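# Stand the table towel upright on top of the cubby

## Task

Pick up the rolled towel lying on the table and set it upright on one end on the cubby's top surface, where it must keep standing on its own and stay rolled; the second towel must remain lying rolled inside the cubby, and the cubby must not be moved.

## Robot and tools

Robot: two Doosan M1013 arms, left_arm and right_arm, each with a Robotiq 140 mm two-finger gripper and a wrist camera. The left gripper's fingers are rigid. The right gripper's fingers can fold at a hinge: only the outer quarter of each pad (near the tip) grips with the force you ask for. Nearer the palm, a narrow item may slip and a wide one may be squeezed too hard. A fingertip pushed onto a surface folds easily unless the fingers are fully closed.

Frames: the scene frame has its origin at table-top height, midway between the nominal bases, +z up, +x out over the table, and left_arm on the +y side (not the image left). Measured bases: left_arm at (+0.025, +0.567, 0) m, right_arm at (-0.033, -0.669, 0) m, both turned only slightly about z. Each arm reports its hand pose, velocities and targets in its own base frame, and its offsets use its own base axes. Fixed cameras and the table use the scene frame. A gripper's fingers point along its +z and open and close along its y. end_effector_position is the centre of the closed pads, and the tips reach about 33 mm beyond it.

execute_actions(actions, cameras): actions is a list of actions, and each action is a list of up to 15 rows. One row is one 1/30 s step, and a short action repeats its last row to fill 15 steps. Every row holds 20 numbers in [-1, 1], covering both arms even if one is idle. Left arm first: dx, dy, dz, rx, ry, rz, gripper position, force_limit, speed, activate. Then the same ten for the right arm. The six pose numbers are an offset from that arm's Hand target at the start of the action, not a pose. Every row counts from that same start, and repeating an offset moves the arm again. Scale: 1.0 = 0.6 m or 180 degrees, and rx, ry, rz form one rotation vector about the Hand target position. Send six zeros to ask nothing new of an arm. Always resend its gripper numbers, because 0 is a real command there. Gripper position: +1 fully open (140 mm), about -0.8 pads touching, -1 closes until blocked. force_limit -1 to +1 gives roughly 14 to 58 N on small parts, and a faster close grips harder. speed -1 to +1 gives about 30 to 250 mm/s. Keep activate 0, and send 1 once only if fault reads 7 or 13. Images come back when actions is empty or when cameras names them.

move(target, speed, blend, stop_force, zero, blocking, cameras): target is one 20-number row in the same layout and scale, or a list of up to 15 such rows. Each row is an offset from the Hand targets at the move's start, not from the previous row. Grippers travel straight lines, with no collision avoidance. speed is in m/s, 0.002 to 2 (default 0.25), and turning is capped at twice that value in rad/s. blend is the corner rounding in m for a list. stop_force (10 to 80 N, one value for both arms) ends an arm's path when it senses that much push. Use it slowly, with a low value, and not while the gripper rotates. Leave it out when moving away from a contact. zero (default true) re-zeros the force reading first. blocking=false returns early and cannot be combined with stop_force. All paths stop after 10 s. The result adds a move: line such as done, off_target, held, moving or fault, plus limits (paced = the pose was clipped, held = steps were withheld).

wait(seconds 0 to 3600) lets time pass and sends no new commands. stop brakes a running move. zoom_image(camera, region [x0,y0,x1,y1] pixels, at most 504x504) enlarges part of the latest image of cam_high, cam_low, cam_roll_left, cam_roll_right, cam_left_wrist or cam_right_wrist. clear_fault(arm) clears a torque or force fault that a result reported. read_manual gives licence texts. finished_scene(scene) ends the scene with the current scene's number. The towel must then stand without help, and this cannot be undone.

Results: for each arm, position in metres and quaternion wxyz in its base frame, plus Hand target (your last commanded pose after clipping; new offsets count from it). They also give joint positions, torques, external torque estimates, flange force in gripper axes (it includes held weight), Tool commands, and gripper position_measured in counts (3 = open, 139 = 60 mm, 200 = 20 mm, 230 = pads together). object_status: 0 moving, 1 blocked while opening, 2 blocked while closing (a grip), 3 reached the target or pads touching. Wrist depth gives a 7x7 grid of distances per wrist camera, with - for no value. Lines such as MOTOR HOT, FAULT and OVER-TEMPERATURE warn of stops. The gripper often stops short of its Hand target. Send the missing distance as an offset.

Limits and cautions: each step, the controller clips the commanded orientation to within 32 degrees of the current one. A torque fault happens at joint load limits (waist and shoulder 312, elbow 147, wrist joints 41.4 N m), and a force fault at 144 N of outside force. Moving the tool too fast causes a speed fault. After any of these, call clear_fault, and if the arm is pinned by its own grip, open the gripper first. The arms are stiff: commanding even slightly past a firm contact can fault. To ease a push, command back past the gripper. A clearance check holds back motions that bring the two arms close, but it is not reliable, and any press between the arms can fail the task. Keep paths away from an arm's own base to avoid elbow swings. Do not drop or fling the towels, slam into the cubby or table, grip hard on something still resting on a support, or let anything fall off the table. To grip more firmly, raise force_limit and nudge position from -1 to -0.98.

Each tool is called after "Request:" as name([rows], argument=value, ...), one row to a line, values as JSON.

## Session

Request:
execute_actions(actions=[])

Scene clock: 0.00 s.
left_arm: end_effector_position=(+0.4463, -0.4359, +0.2478) position_measured=3 object_status=3 fault=0 end_effector_quat_wxyz=(-0.004, +0.661, +0.751, -0.006) | right_arm: end_effector_position=(+0.5051, +0.3213, +0.1906) position_measured=3 object_status=3 fault=0 end_effector_quat_wxyz=(+0.331, +0.834, -0.395, +0.197)
Joint positions: left_arm=[-0.823 0.158 1.749 -0.012 1.241 -0.946] | right_arm=[0.809 0.431 1.688 -0.567 1.602 3.42]
Joint velocities: within noise
Joint torques (N m): no reading
External joint torques (N m): no reading
Flange force (N): no reading
Wrist depth (mm): cam_left_wrist=[337 333 336 335 338 210 212 / 354 354 353 354 225 222 222 / 377 375 375 375 235 236 234 / 393 139 399 256 251 244 244 / 99 416 426 268 268 267 102 / 465 454 462 285 286 456 106 / 490 495 494 490 489 487 -] | cam_right_wrist=[323 353 392 445 521 593 - / 305 330 365 413 471 548 1802 / 291 313 345 386 434 498 584 / 276 143 326 360 403 439 514 / - 278 307 339 379 413 115 / 251 268 292 320 353 395 424 / 242 257 277 302 332 368 408]
Hand target: left_arm +0.4463, -0.4359, +0.2478; -0.004, +0.661, +0.751, -0.006 | right_arm +0.5051, +0.3213, +0.1906; +0.331, +0.834, -0.395, +0.197
Tool commands: left_gripper/position=+1.0 left_gripper/force_limit=+1.0 left_gripper/speed=+1.0 left_gripper/activate=+0.0 right_gripper/position=+1.0 right_gripper/force_limit=+1.0 right_gripper/speed=+1.0 right_gripper/activate=+0.0

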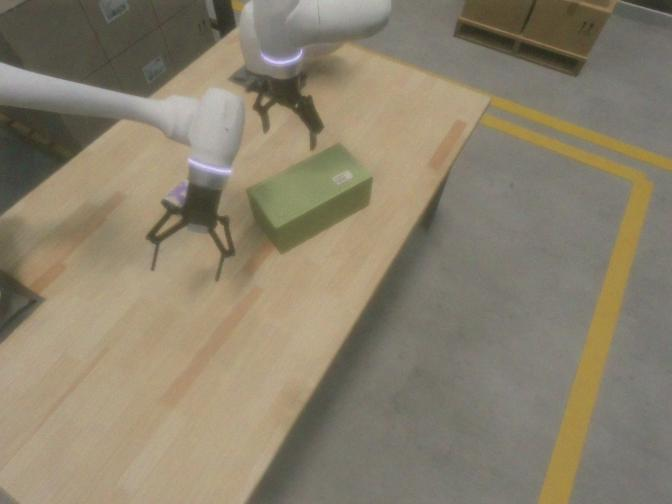

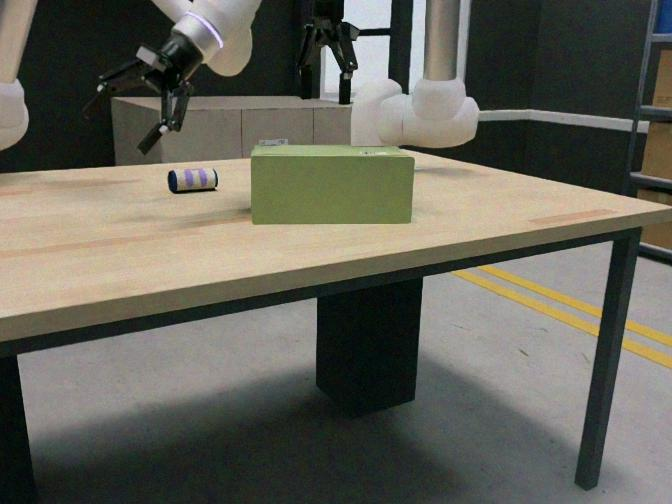

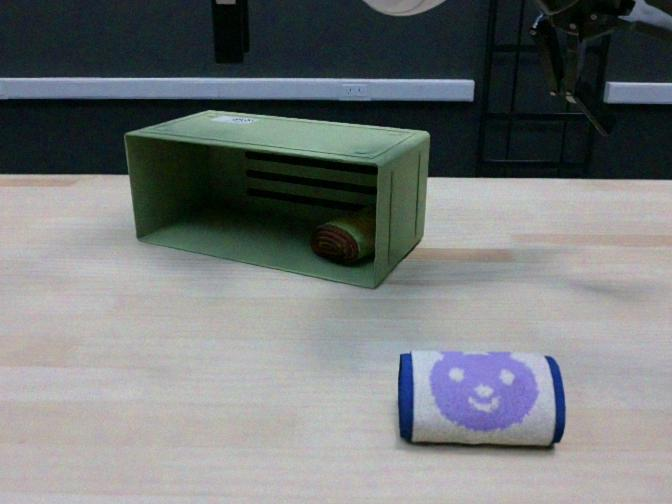

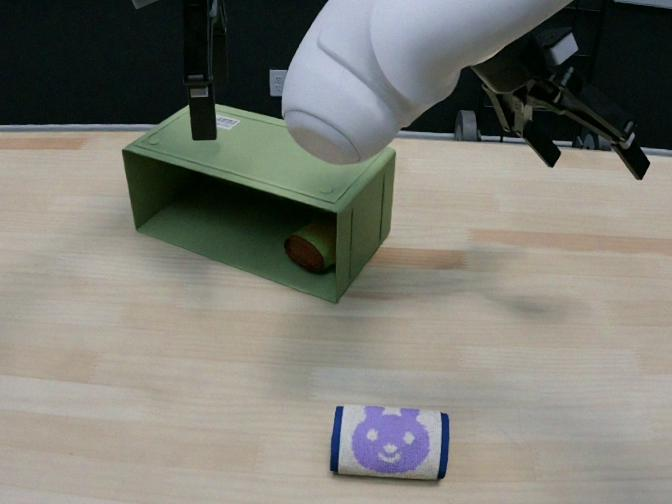

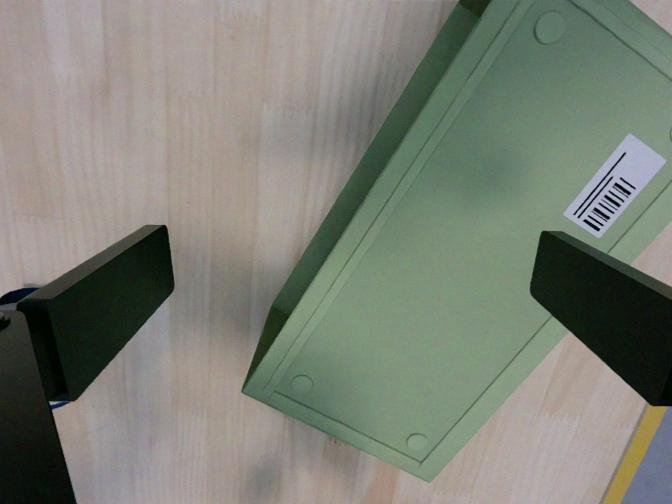

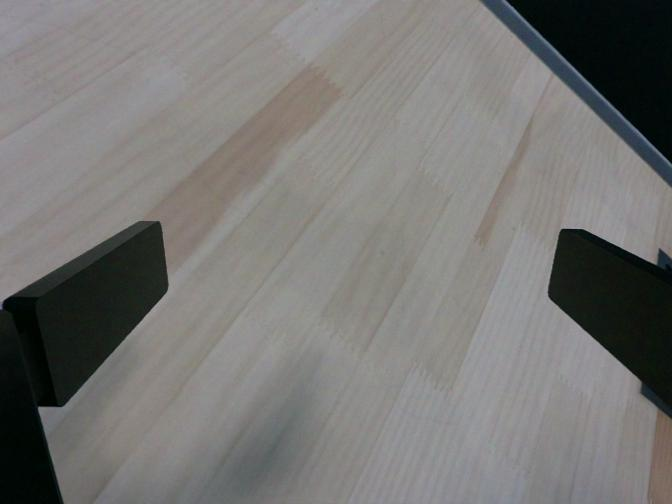

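Request:
move(target=[-0.505,-0.321,-0.04,0,0,-0.033,1,-1,-1,0,0,0,0,0,0,0,1,1,1,0], speed=0.4, cameras=["cam_left_wrist","cam_roll_left","cam_roll_right"])

Scene clock: 50.93 s.
left_arm: end_effector_position=(+0.3411, -0.5009, +0.2395) position_measured=3 object_status=3 fault=0 end_effector_quat_wxyz=(-0.004, +0.675, +0.738, -0.006) | right_arm: end_effector_position=(+0.5051, +0.3213, +0.1906) position_measured=3 object_status=3 fault=0 end_effector_quat_wxyz=(+0.331, +0.834, -0.395, +0.197)
Joint positions: left_arm=[-1.022 0.134 1.793 -0.016 1.219 -1.106] | right_arm=[0.809 0.431 1.688 -0.567 1.602 3.42]
Joint torques (N m): left_arm=[-1.25 -54.43 -34.75 4.21 0.11 0.21] | right_arm=[1.79 -76.96 -33.25 1.45 1.91 -0.22]
External joint torques (N m): left_arm=[1.15 1.71 -4.25 -0.22 -0.05 -0.21] | right_arm=[-1.82 -0.71 -0.47 0.39 -0.41 0.23]
Flange force (N): left_arm=[-8.3 6.4 -4.3] | right_arm=[1.9 -0.2 1.2]
Wrist depth (mm): cam_left_wrist=[333 330 329 330 327 333 - / 349 346 349 346 347 - 214 / 368 368 366 366 366 228 226 / 387 139 391 390 351 235 235 / 99 120 420 416 261 252 101 / 453 452 450 446 449 452 101 / 483 483 483 479 482 484 -] | cam_right_wrist=[323 352 392 444 517 590 1860 / 303 331 370 414 473 544 2059 / 290 313 345 384 436 504 588 / 276 144 327 360 403 441 514 / - 278 308 338 376 415 114 / 251 269 292 320 352 394 422 / 243 256 277 302 335 369 407]
Hand target: left_arm +0.3412, -0.5009, +0.2395; -0.004, +0.675, +0.738, -0.007 (not the last commanded pose) | right_arm +0.5051, +0.3213, +0.1906; +0.331, +0.834, -0.395, +0.197
Off the commanded pose: left_arm 0.236 m, 4 deg | right_arm 0.000 m, 0 deg.
move: held (left_arm; a check stopped the path); limits=held
pose unreachable (left arm): on one or more control steps of this call, first in action 0 (counted from 0), this arm could not follow its commanded pose, so it was not sent that pose on those steps. It may still have moved: this result reports where it is.
cause: moving toward the commanded pose would bring a part of the arm too close to another arm (this arm's gripper and a part of the right arm just beyond its joint 4 (forearm roll), 26 mm apart when this arm was first held).
cam_left_wrist: T_world_to_cam=[[0.99516, 0.09715, -0.01501, -0.27806], [0.0965, -0.93632, 0.33764, -0.58126], [0.01875, -0.33745, -0.94115, 0.1908]] pos_world=[0.32922, -0.45284, 0.37165]
Images, in order (width x height): cam_roll_left 672x504, cam_roll_right 672x504, cam_left_wrist 672x504.

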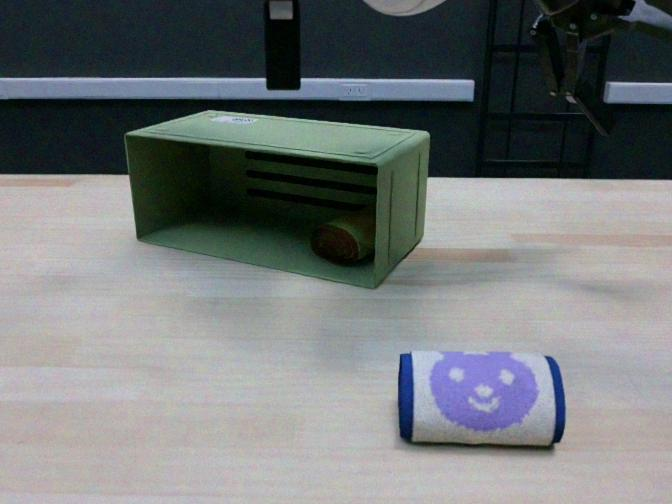

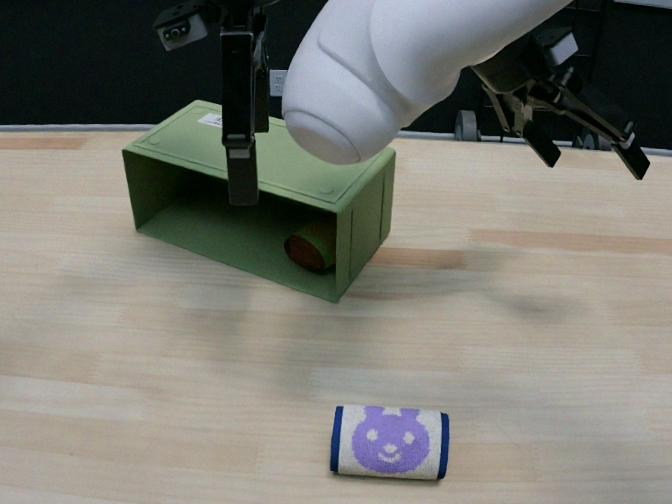

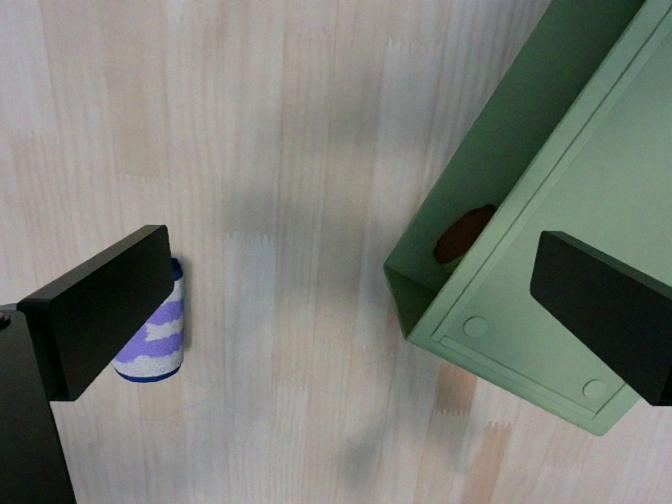

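Request:
move([
  [0,0,0,0,0,0,1,-1,-1,0,0.1,-0.617,0.25,0,0,-0.25,1,1,1,0],
  [-0.327,-0.208,-0.1,0,0,-0.029,1,-1,-1,0,0.1,-0.617,0.25,0,0,-0.25,1,1,1,0],
], speed=0.4, cameras=["cam_left_wrist","cam_roll_left","cam_roll_right"])

Scene clock: 61.60 s.
left_arm: end_effector_position=(+0.1450, -0.6257, +0.1795) position_measured=3 object_status=3 fault=0 end_effector_quat_wxyz=(-0.005, +0.707, +0.707, -0.006) | right_arm: end_effector_position=(+0.5651, -0.0489, +0.3406) position_measured=3 object_status=3 fault=0 end_effector_quat_wxyz=(-0.381, -0.619, +0.684, -0.055)
Joint positions: left_arm=[-1.389 0.226 1.797 -0.018 1.118 -1.38] | right_arm=[0.137 0.318 1.556 -0.526 1.865 3.381]
Joint torques (N m): left_arm=[0.79 -62.82 -33.02 3.96 0.15 0.06] | right_arm=[1.95 -71.03 -38.22 2.03 1.86 -0.21]
External joint torques (N m): left_arm=[-0.6 2.17 -4.42 -0.14 -0.11 -0.06] | right_arm=[-1.94 -0.39 -0.28 0.29 -0.42 0.23]
Flange force (N): left_arm=[-11.5 1.7 -2.9] | right_arm=[1.8 -0.7 1.6]
Wrist depth (mm): cam_left_wrist=[277 277 274 275 274 275 274 / 290 293 289 289 292 289 289 / 310 308 308 298 301 307 305 / 327 138 329 330 325 319 317 / 99 340 349 356 349 348 102 / 382 379 376 377 372 374 106 / 406 402 408 403 401 403 403] | cam_right_wrist=[1281 1424 1569 1734 1988 2427 2023 / 1214 1333 1469 1636 1830 2217 2217 / 433 472 515 1497 1708 1497 1696 / 402 143 479 533 594 655 135 / - 410 457 502 557 605 114 / 368 396 433 472 521 587 612 / 359 379 409 443 489 545 599]
Hand target: left_arm +0.1450, -0.6257, +0.1795; -0.005, +0.708, +0.707, -0.006 | right_arm +0.5651, -0.0489, +0.3406; -0.381, -0.619, +0.684, -0.055
Off the commanded pose: left_arm 0.000 m, 0 deg | right_arm 0.000 m, 0 deg.
move: done
cam_left_wrist: T_world_to_cam=[[0.99986, 0.00641, -0.01519, -0.12908], [0.01116, -0.94123, 0.33759, -0.64961], [-0.01213, -0.33771, -0.94117, 0.10021]] pos_world=[0.13753, -0.57676, 0.31165]
Images, in order (width x height): cam_roll_left 672x504, cam_roll_right 672x504, cam_left_wrist 672x504.

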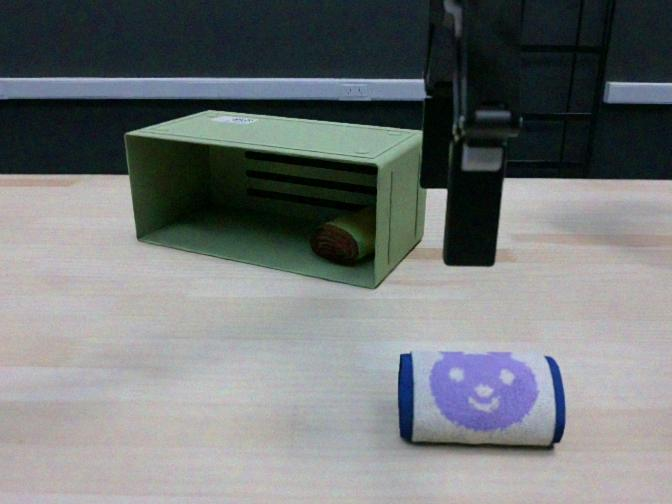

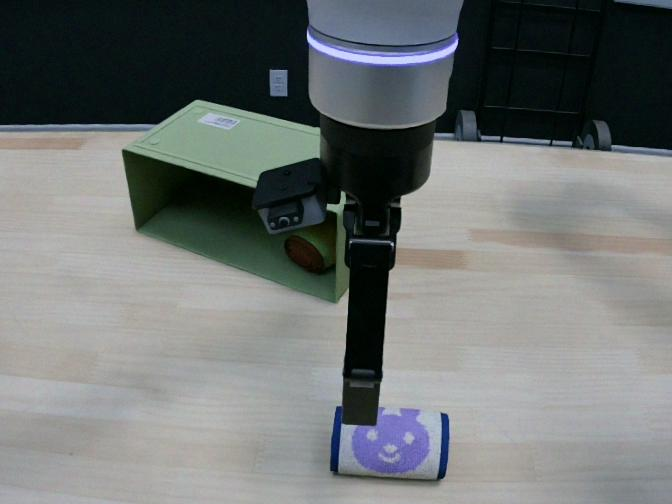

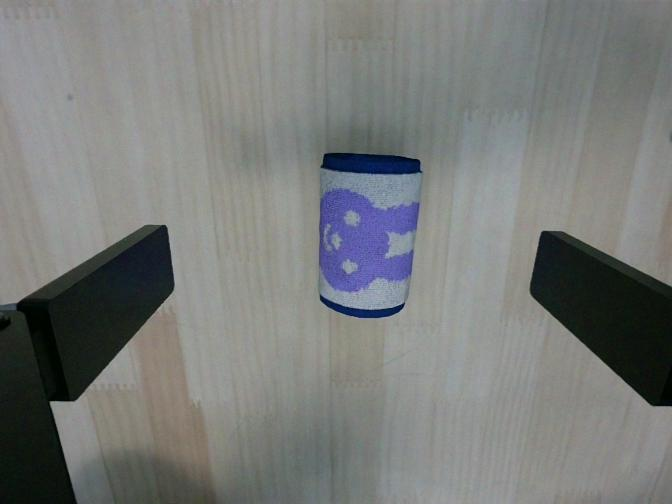

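Request:
move([
  [0.02,-0.043,-0.1,0,0,0,1,-1,-1,0,0,0,0,0,0,0,1,1,1,0],
  [0.02,-0.043,-0.221,0,0,0,1,-1,-1,0,0,0,0,0,0,0,1,1,1,0],
  [0.02,-0.043,-0.221,0,0,0,-1,-1,-1,0,0,0,0,0,0,0,1,1,1,0],
], speed=0.2, blend=[0.01,0,0], cameras=["cam_left_wrist","cam_roll_left","cam_roll_right"])

Scene clock: 77.27 s.
left_arm: end_effector_position=(+0.1570, -0.6515, +0.0469) position_measured=167 object_status=0 fault=0 end_effector_quat_wxyz=(-0.005, +0.708, +0.707, -0.006) | right_arm: end_effector_position=(+0.5651, -0.0489, +0.3406) position_measured=3 object_status=3 fault=0 end_effector_quat_wxyz=(-0.381, -0.619, +0.684, -0.055)
Joint positions: left_arm=[-1.378 0.384 1.859 -0.02 0.9 -1.364] | right_arm=[0.137 0.318 1.556 -0.526 1.865 3.381]
Joint torques (N m): left_arm=[-1.19 -68.45 -25.92 3.44 0.11 0.16] | right_arm=[2 -70.86 -37.81 1.92 1.82 -0.23]
External joint torques (N m): left_arm=[1.07 -2.56 -6.68 -0.11 -0.07 -0.16] | right_arm=[-1.95 -0.3 -0.6 0.38 -0.38 0.24]
Flange force (N): left_arm=[-9.5 3.7 -7.2] | right_arm=[1.9 -1.2 0.9]
Wrist depth (mm): cam_left_wrist=[158 158 159 159 159 158 158 / 168 168 168 163 167 167 167 / 178 178 178 119 174 177 177 / 190 189 184 127 136 189 188 / - 80 93 - 135 - 195 / - 71 57 153 - - - / - 67 - 233 - - -] | cam_right_wrist=[1281 1478 1548 2005 2005 2283 2217 / 1214 1349 1469 1647 1816 2196 2239 / 436 470 516 1478 1696 1569 1860 / 400 143 477 530 591 650 135 / - 409 454 499 556 604 115 / 367 396 431 474 519 579 613 / 359 378 410 443 488 543 596]
Hand target: left_arm +0.1570, -0.6515, +0.0469; -0.005, +0.708, +0.707, -0.006 | right_arm +0.5651, -0.0489, +0.3406; -0.381, -0.619, +0.684, -0.055
Off the commanded pose: left_arm 0.000 m, 0 deg | right_arm 0.000 m, 0 deg.
move: done
cam_left_wrist: T_world_to_cam=[[0.99986, 0.00629, -0.01525, -0.14289], [0.01106, -0.94123, 0.33759, -0.62934], [-0.01223, -0.33771, -0.94117, -0.03318]] pos_world=[0.14943, -0.60266, 0.17905]
Images, in order (width x height): cam_roll_left 672x504, cam_roll_right 672x504, cam_left_wrist 672x504.

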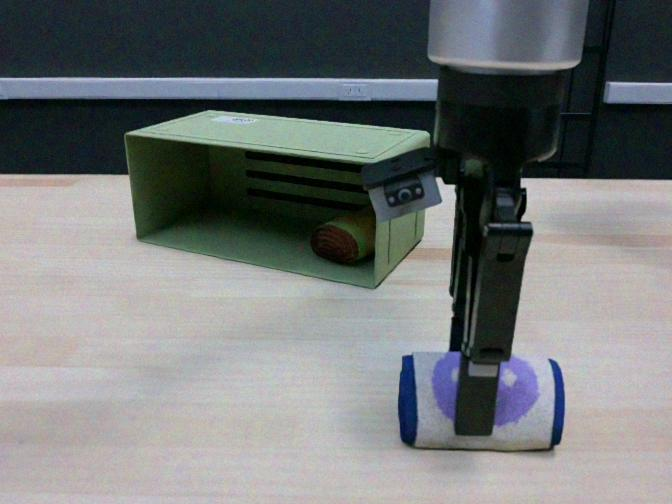

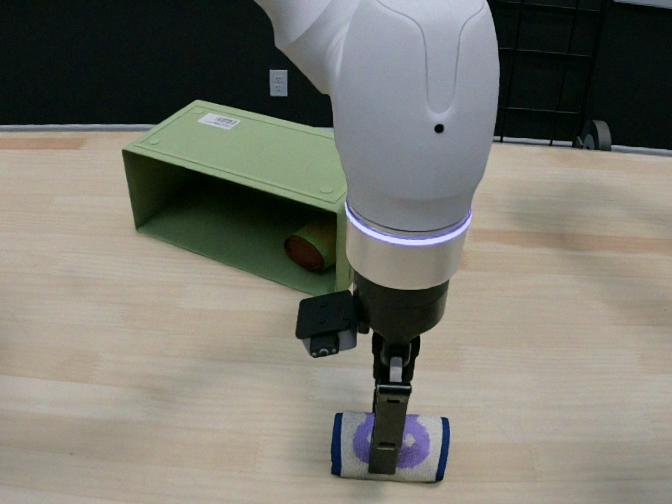

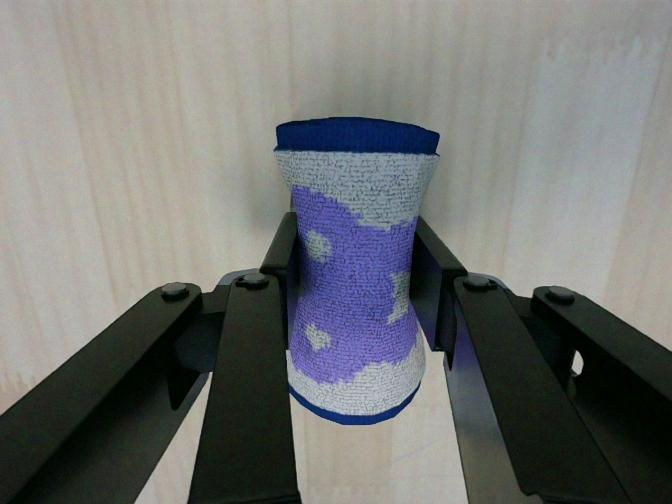

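Request:
move([
  [0,0,0.3,0,0,0,-1,-1,-1,0,0,0,0,0,0,0,1,1,1,0],
  [0.6,0.294,0.417,0.4513,-0.2553,-0.2553,-1,-1,-1,0,0,0,0,0,0,0,1,1,1,0],
], speed=0.25, blend=[0.05,0], cameras=["all"])

Scene clock: 94.50 s.
left_arm: end_effector_position=(+0.5169, -0.4751, +0.2971) position_measured=167 object_status=2 fault=0 end_effector_quat_wxyz=(-0.195, +0.681, +0.194, +0.679) | right_arm: end_effector_position=(+0.5651, -0.0489, +0.3406) position_measured=3 object_status=3 fault=0 end_effector_quat_wxyz=(-0.381, -0.619, +0.684, -0.055)
Joint positions: left_arm=[-1.275 0.502 1.861 1.382 1.751 -0.809] | right_arm=[0.137 0.318 1.556 -0.526 1.865 3.381]
Joint torques (N m): left_arm=[0.25 -82.76 -27.55 2.52 2.28 0.14] | right_arm=[2.53 -70.59 -37.94 1.92 1.82 -0.21]
External joint torques (N m): left_arm=[-0.2 1.68 -4.02 -0.1 -0.3 -0.14] | right_arm=[-2.49 -0.72 -0.48 0.38 -0.37 0.23]
Flange force (N): left_arm=[-0.6 9.9 -2.3] | right_arm=[2.6 -0.7 1.6]
Wrist depth (mm): cam_left_wrist=[- 3045 2141 2229 1602 1523 1318 / - - - 130 1730 1523 1432 / - - - 123 124 1626 1491 / 3276 2737 107 127 136 1567 1422 / 769 80 93 - 107 88 - / - 71 57 149 - 64 - / - 67 - 243 - - -] | cam_right_wrist=[1260 1406 1548 1760 2078 2427 2096 / 1207 1325 1497 1636 1906 2135 2176 / 432 470 519 1497 1647 1537 1683 / 400 143 478 535 593 646 493 / - 415 451 498 554 602 114 / 367 396 431 470 517 578 618 / 360 377 407 442 492 541 599]
Hand target: left_arm +0.5170, -0.4751, +0.2971; -0.195, +0.681, +0.194, +0.679 | right_arm +0.5651, -0.0489, +0.3406; -0.381, -0.619, +0.684, -0.055
Off the commanded pose: left_arm 0.000 m, 0 deg | right_arm 0.000 m, 0 deg.
move: done
cam_left_wrist: T_world_to_cam=[[0.5281, -0.84916, 0.00633, -0.66916], [-0.28364, -0.18342, -0.94122, 0.34053], [0.80041, 0.49527, -0.33772, 0.06274]] pos_world=[0.39976, -0.53684, 0.34594]
cam_right_wrist: T_world_to_cam=[[-0.88153, 0.21484, 0.42041, 0.36944], [0.07215, 0.94131, -0.32974, 0.12402], [-0.46658, -0.26034, -0.8453, 0.6818]] pos_world=[0.63484, -0.01861, 0.4619]

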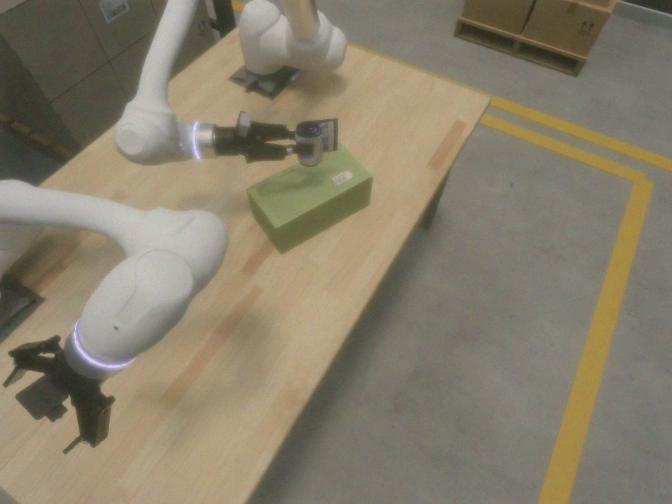

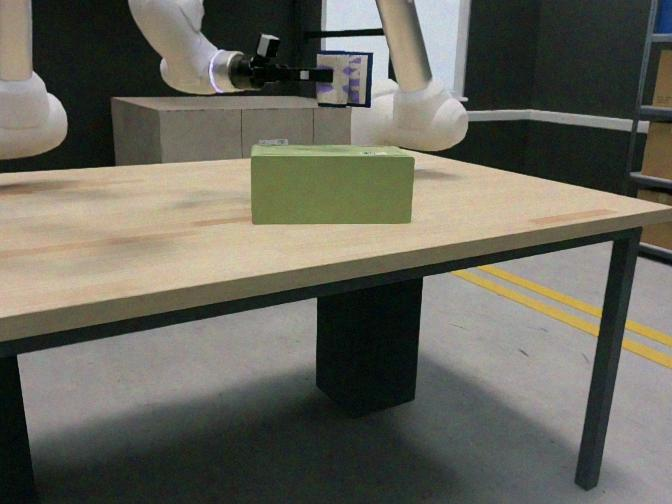

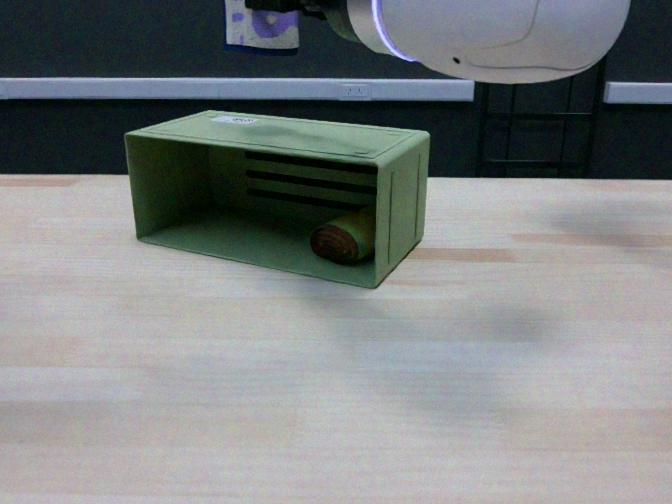

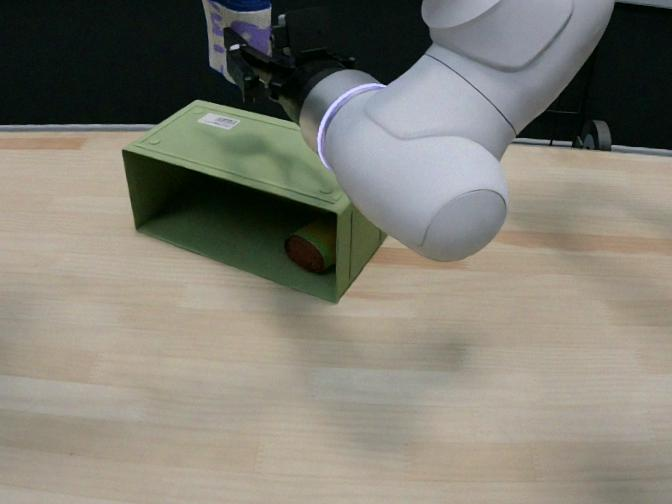

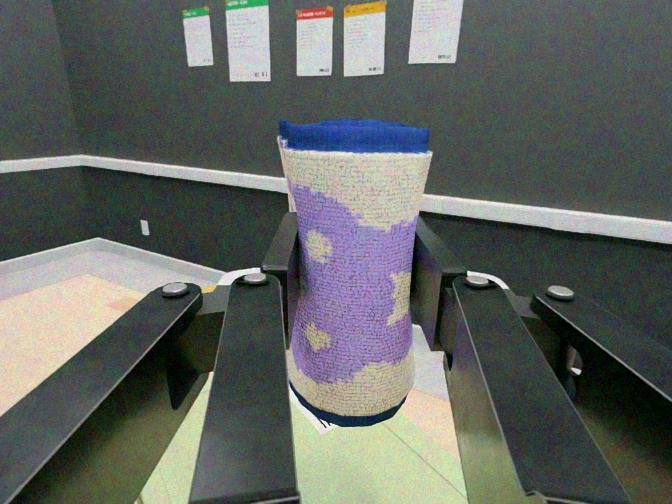

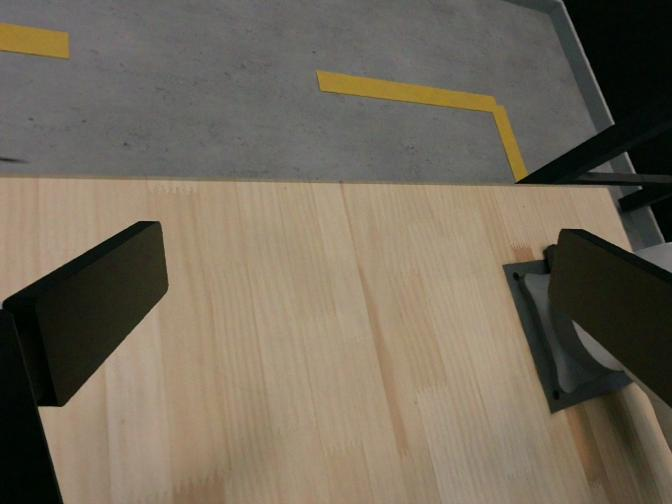

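Request:
move(target=[0,0,-0.13,0,0,0,-1,-1,-1,0,0,0,0,0,0,0,1,1,1,0], speed=0.2)

Request:
move(target=[0,0,-0.06,0,0,0,-1,-1,-1,0,0,0,0,0,0,0,1,1,1,0], speed=0.012, stop_force=10, cameras=["cam_low","cam_high","cam_roll_left","cam_left_wrist"])

Scene clock: 101.63 s.
left_arm: end_effector_position=(+0.5170, -0.4751, +0.2191) position_measured=167 object_status=2 fault=0 end_effector_quat_wxyz=(-0.195, +0.681, +0.194, +0.679) | right_arm: end_effector_position=(+0.5651, -0.0489, +0.3406) position_measured=3 object_status=3 fault=0 end_effector_quat_wxyz=(-0.381, -0.619, +0.684, -0.055)
Joint positions: left_arm=[-1.275 0.602 1.886 1.361 1.726 -0.933] | right_arm=[0.137 0.318 1.556 -0.526 1.865 3.381]
Joint torques (N m): left_arm=[-0.23 -89.74 -24.28 2.31 2.41 0.11] | right_arm=[2.21 -70.4 -37.69 2.01 1.83 -0.2]
External joint torques (N m): left_arm=[0.25 3.52 -3.74 -0.15 -0.2 -0.11] | right_arm=[-2.15 -0.94 -0.76 0.29 -0.39 0.22]
Flange force (N): left_arm=[-4.2 11.1 -2.0] | right_arm=[2.5 -0.6 1.0]
Wrist depth (mm): cam_left_wrist=[- - 1913 1638 1663 1523 1272 / - - - - 1676 1544 - / - - - - 1626 1626 1422 / 702 711 108 129 135 1614 1555 / 596 80 93 134 117 93 83 / - 71 57 - - - - / - 67 - 153 153 - -] | cam_right_wrist=[1303 1406 1558 1774 2329 2402 2217 / 1214 1341 1469 1647 1860 2239 2096 / 435 468 516 1488 1624 1527 1721 / 399 144 478 534 594 651 135 / - 408 453 499 553 601 115 / 367 394 431 469 522 585 617 / 360 378 410 444 491 546 596]
Hand target: left_arm +0.5170, -0.4751, +0.2191; -0.195, +0.681, +0.194, +0.679 | right_arm +0.5651, -0.0489, +0.3406; -0.381, -0.619, +0.684, -0.055
Off the commanded pose: left_arm 0.000 m, 0 deg | right_arm 0.000 m, 0 deg.
move: done

Scene clock: 105.37 s.
left_arm: end_effector_position=(+0.5170, -0.4751, +0.1831) position_measured=167 object_status=2 fault=0 end_effector_quat_wxyz=(-0.195, +0.681, +0.194, +0.679) | right_arm: end_effector_position=(+0.5651, -0.0489, +0.3406) position_measured=3 object_status=3 fault=0 end_effector_quat_wxyz=(-0.381, -0.619, +0.684, -0.055)
Joint positions: left_arm=[-1.275 0.651 1.891 1.353 1.715 -0.987] | right_arm=[0.137 0.318 1.556 -0.526 1.865 3.381]
Joint torques (N m): left_arm=[-0.04 -84.63 -20.22 0.43 -0.37 0.13] | right_arm=[2.47 -71.02 -37.81 2.02 1.85 -0.16]
External joint torques (N m): left_arm=[-0.03 -3.75 -5.98 1.59 2.66 -0.13] | right_arm=[-2.53 0.09 -0.46 0.27 -0.41 0.18]
Flange force (N): left_arm=[6.8 9.5 -2.3] | right_arm=[2.4 -2.0 1.4]
Wrist depth (mm): cam_left_wrist=[- - 1832 1802 1578 1491 - / - - - - 1716 1501 1481 / - - - 120 127 1368 1432 / 678 249 131 129 119 1802 1512 / 522 80 93 135 108 88 - / - 71 57 138 139 64 - / - 67 - 110 111 - -] | cam_right_wrist=[1274 1415 1527 1747 1988 2196 - / 1220 1333 1469 1708 1875 2116 2217 / 434 470 518 1469 1696 1558 1734 / 401 144 478 535 594 657 491 / - 410 452 499 553 607 114 / 368 395 430 471 519 578 607 / 360 379 408 449 487 540 594]
Hand target: left_arm +0.5170, -0.4751, +0.1831; -0.195, +0.681, +0.194, +0.679 | right_arm +0.5651, -0.0489, +0.3406; -0.381, -0.619, +0.684, -0.055
Off the commanded pose: left_arm 0.000 m, 0 deg | right_arm 0.000 m, 0 deg.
move: contact (left_arm)
cam_left_wrist: T_world_to_cam=[[0.52808, -0.84917, 0.00625, -0.66834], [-0.28369, -0.18335, -0.94123, 0.2333], [0.80041, 0.49527, -0.33772, 0.02419]] pos_world=[0.39976, -0.53674, 0.23194]
Images, in order (width x height): cam_high 672x504, cam_low 672x504, cam_roll_left 672x504, cam_left_wrist 672x504.

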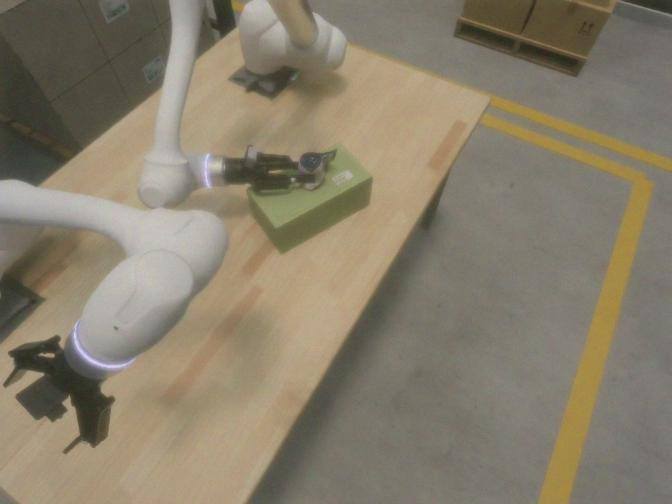

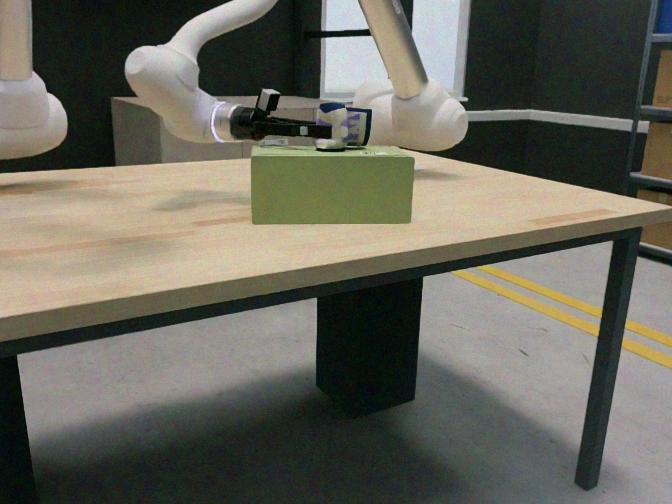

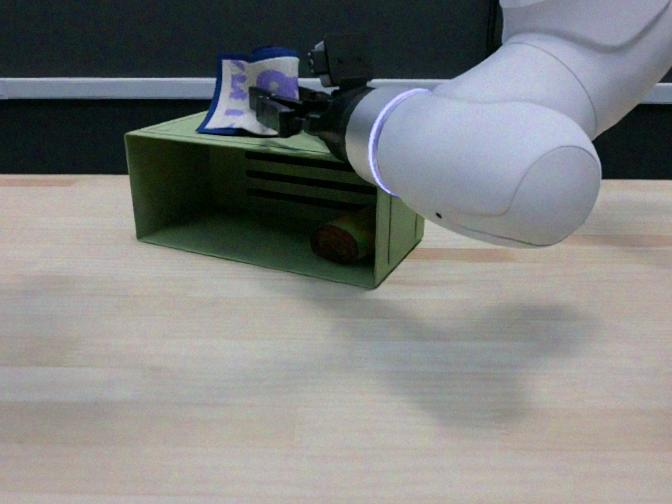

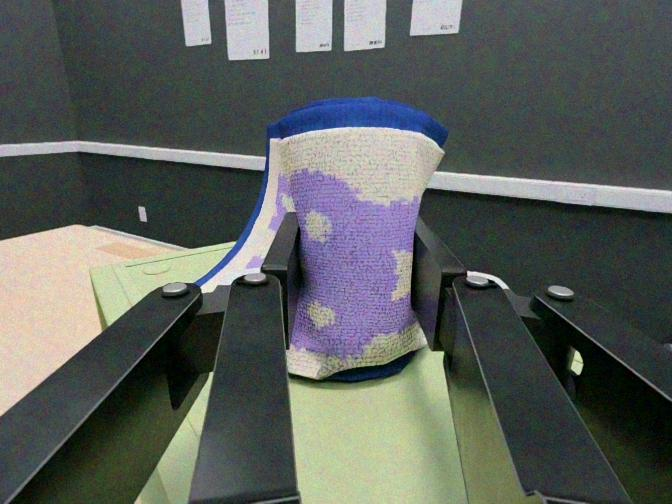

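Request:
move([
  [0,0,0.007,0,0,0,-1,-1,-1,0,0,0,0,0,0,0,1,1,1,0],
  [0,0,0.007,0,0,0,0.2,-1,-1,0,0,0,0,0,0,0,1,1,1,0],
], speed=0.05, cameras=["cam_low","cam_high","cam_roll_left","cam_left_wrist"])

Scene clock: 112.23 s.
left_arm: end_effector_position=(+0.5170, -0.4751, +0.1873) position_measured=104 object_status=0 fault=0 end_effector_quat_wxyz=(-0.195, +0.681, +0.194, +0.679) | right_arm: end_effector_position=(+0.5651, -0.0489, +0.3406) position_measured=3 object_status=3 fault=0 end_effector_quat_wxyz=(-0.381, -0.619, +0.684, -0.055)
Joint positions: left_arm=[-1.275 0.646 1.891 1.354 1.716 -0.981] | right_arm=[0.137 0.318 1.556 -0.526 1.865 3.381]
Joint torques (N m): left_arm=[-0.63 -89.62 -22.44 2.1 2.44 0.1] | right_arm=[1.88 -70.5 -37.98 2 1.87 -0.22]
External joint torques (N m): left_arm=[0.97 0.92 -4.13 -0.08 -0.15 -0.1] | right_arm=[-1.81 -0.99 -0.51 0.31 -0.42 0.24]
Flange force (N): left_arm=[-1.0 9.6 -0.6] | right_arm=[2.0 -0.1 1.4]
Wrist depth (mm): cam_left_wrist=[- - 1758 1880 - 1802 1335 / - - - 2002 1948 1567 1422 / - - - 1948 1802 1451 1422 / 680 684 138 205 175 127 1650 / - 86 140 193 194 103 89 / - 66 143 144 145 - - / - - 115 115 116 - -] | cam_right_wrist=[1288 1406 1548 1721 2005 2651 2176 / 1233 1318 1488 1683 1890 2135 1381 / 433 471 522 1517 1671 1558 2041 / 400 143 476 530 588 648 498 / - 411 451 497 554 605 114 / 367 396 430 471 522 581 608 / 360 379 408 443 493 548 599]
Hand target: left_arm +0.5170, -0.4751, +0.1873; -0.195, +0.681, +0.194, +0.679 | right_arm +0.5651, -0.0489, +0.3406; -0.381, -0.619, +0.684, -0.055
Off the commanded pose: left_arm 0.000 m, 0 deg | right_arm 0.000 m, 0 deg.
move: done
cam_left_wrist: T_world_to_cam=[[0.52808, -0.84917, 0.00625, -0.66836], [-0.28369, -0.18335, -0.94123, 0.23726], [0.80041, 0.49527, -0.33772, 0.02561]] pos_world=[0.39976, -0.53674, 0.23614]
Images, in order (width x height): cam_high 672x504, cam_low 672x504, cam_roll_left 672x504, cam_left_wrist 672x504.

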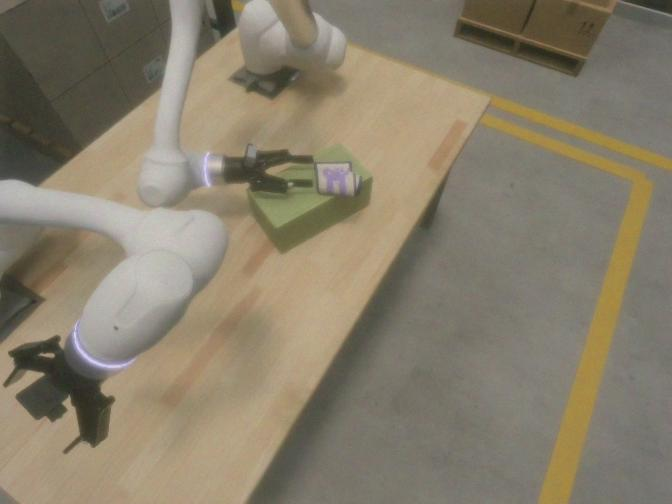

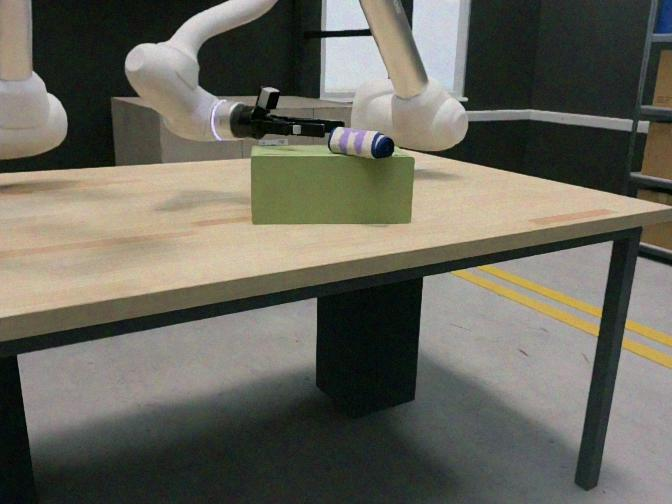

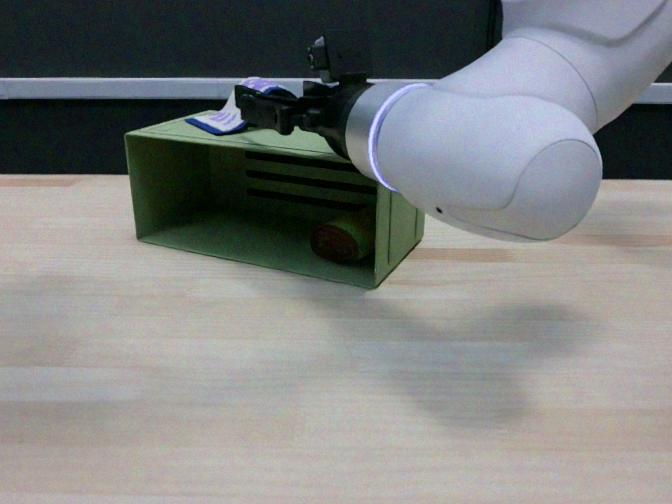

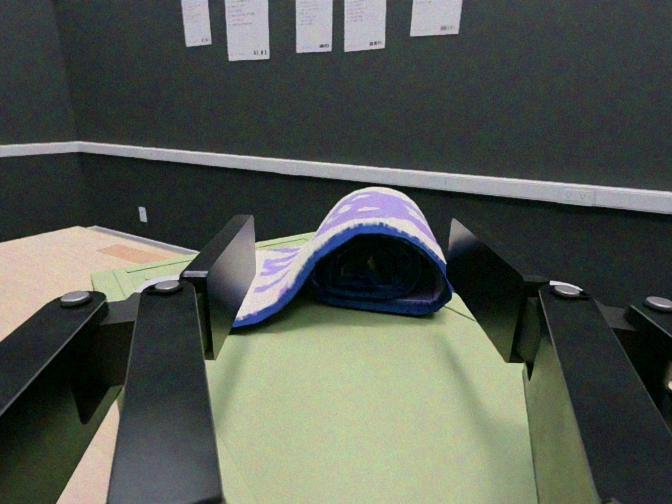

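Request:
zoom_image(camera="cam_high", region=[230, 120, 390, 240])

Request:
zoom_image(camera="cam_left_wrist", region=[168, 126, 504, 378])

Request:
zoom_image(camera="cam_roll_left", region=[120, 40, 400, 250])

Scaled by 3.150.

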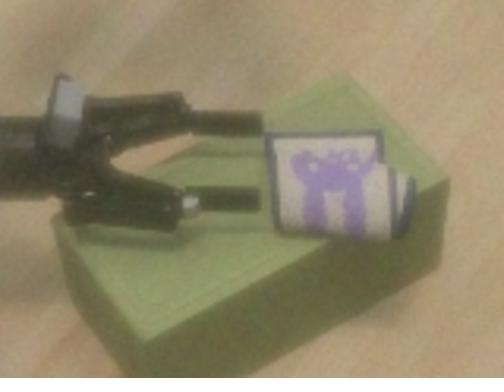

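Scaled by 1.500.

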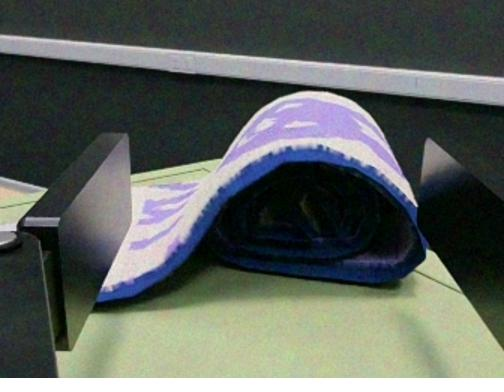

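Scaled by 1.800.

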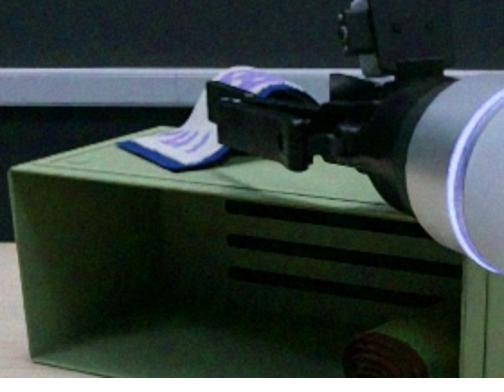

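Request:
move([
  [-0.02,-0.012,0.2,0,0,0,1,-1,-1,0,0,0,0,0,0,0,1,1,1,0],
  [0.13,0.07,0.29,-0.2575,0.4285,0,1,-1,-1,0,0,0,0,0,0,0,1,1,1,0],
], speed=0.25, blend=[0.03,0], cameras=["cam_low","cam_high","cam_roll_left","cam_left_wrist"])

Scene clock: 193.87 s.
left_arm: end_effector_position=(+0.5949, -0.4331, +0.3613) position_measured=3 object_status=3 fault=0 end_effector_quat_wxyz=(-0.007, +0.964, +0.267, -0.003) | right_arm: end_effector_position=(+0.5651, -0.0489, +0.3406) position_measured=3 object_status=3 fault=0 end_effector_quat_wxyz=(-0.381, -0.619, +0.684, -0.055)
Joint positions: left_arm=[-0.678 0.3 1.362 0.004 1.495 0.353] | right_arm=[0.137 0.318 1.556 -0.526 1.865 3.381]
Joint torques (N m): left_arm=[-0.2 -73.45 -37.22 4.47 0.05 0.16] | right_arm=[2.38 -70.93 -38.08 1.97 1.89 -0.19]
External joint torques (N m): left_arm=[-0.06 1.6 -4.28 -0.17 -0.03 -0.16] | right_arm=[-2.35 -0.46 -0.47 0.34 -0.45 0.21]
Flange force (N): left_arm=[4.4 11.0 -6.7] | right_arm=[2.4 -1.1 1.6]
Wrist depth (mm): cam_left_wrist=[435 439 433 433 432 434 1138 / 456 464 339 327 459 458 456 / 484 486 345 - 483 483 478 / 511 138 510 375 500 500 498 / 99 542 556 393 392 554 102 / 606 597 596 606 602 596 101 / 640 643 634 642 636 640 -] | cam_right_wrist=[1303 1460 1548 1774 2041 2353 - / 1214 1389 1441 1601 1860 2239 1381 / 433 471 517 1517 1721 1569 1760 / 403 144 482 535 588 653 496 / - 411 451 499 558 607 115 / 367 396 433 471 518 587 610 / 359 377 410 447 490 543 601]
Hand target: left_arm +0.5950, -0.4331, +0.3613; -0.007, +0.964, +0.267, -0.003 | right_arm +0.5651, -0.0489, +0.3406; -0.381, -0.619, +0.684, -0.055
Off the commanded pose: left_arm 0.000 m, 0 deg | right_arm 0.000 m, 0 deg.
move: done
cam_left_wrist: T_world_to_cam=[[0.52031, -0.85384, -0.01523, -0.66471], [-0.80123, -0.49427, 0.33725, 0.14226], [-0.29549, -0.16327, -0.94129, 0.58595]] pos_world=[0.63298, -0.40157, 0.49345]
Images, in order (width x height): cam_high 672x504, cam_low 672x504, cam_roll_left 672x504, cam_left_wrist 672x504.

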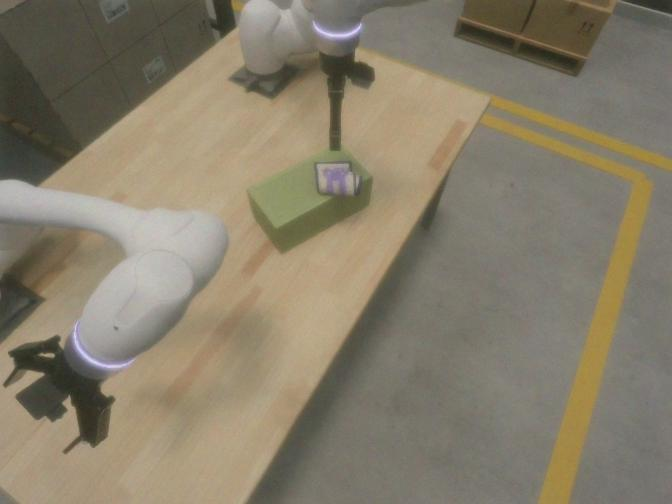

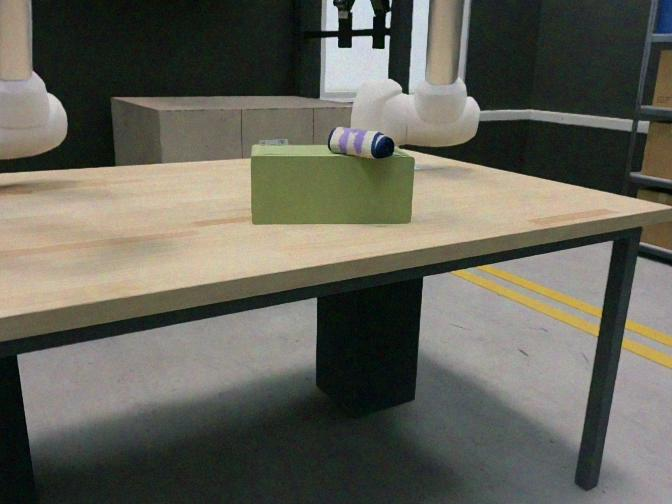

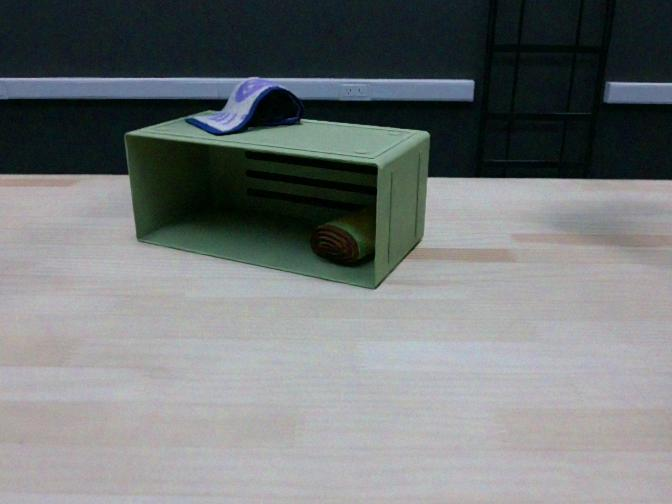

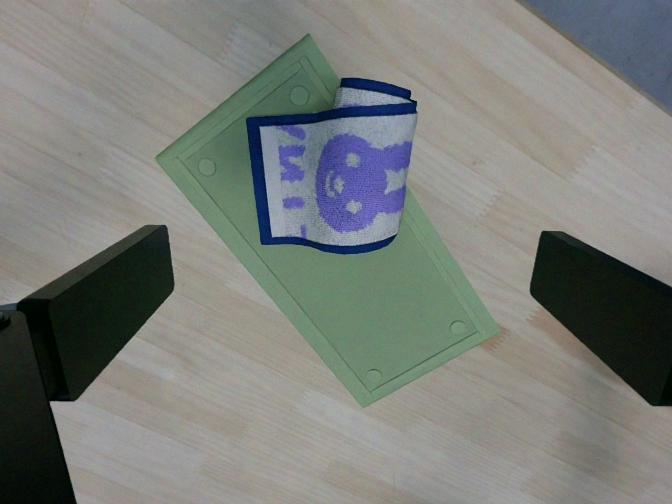

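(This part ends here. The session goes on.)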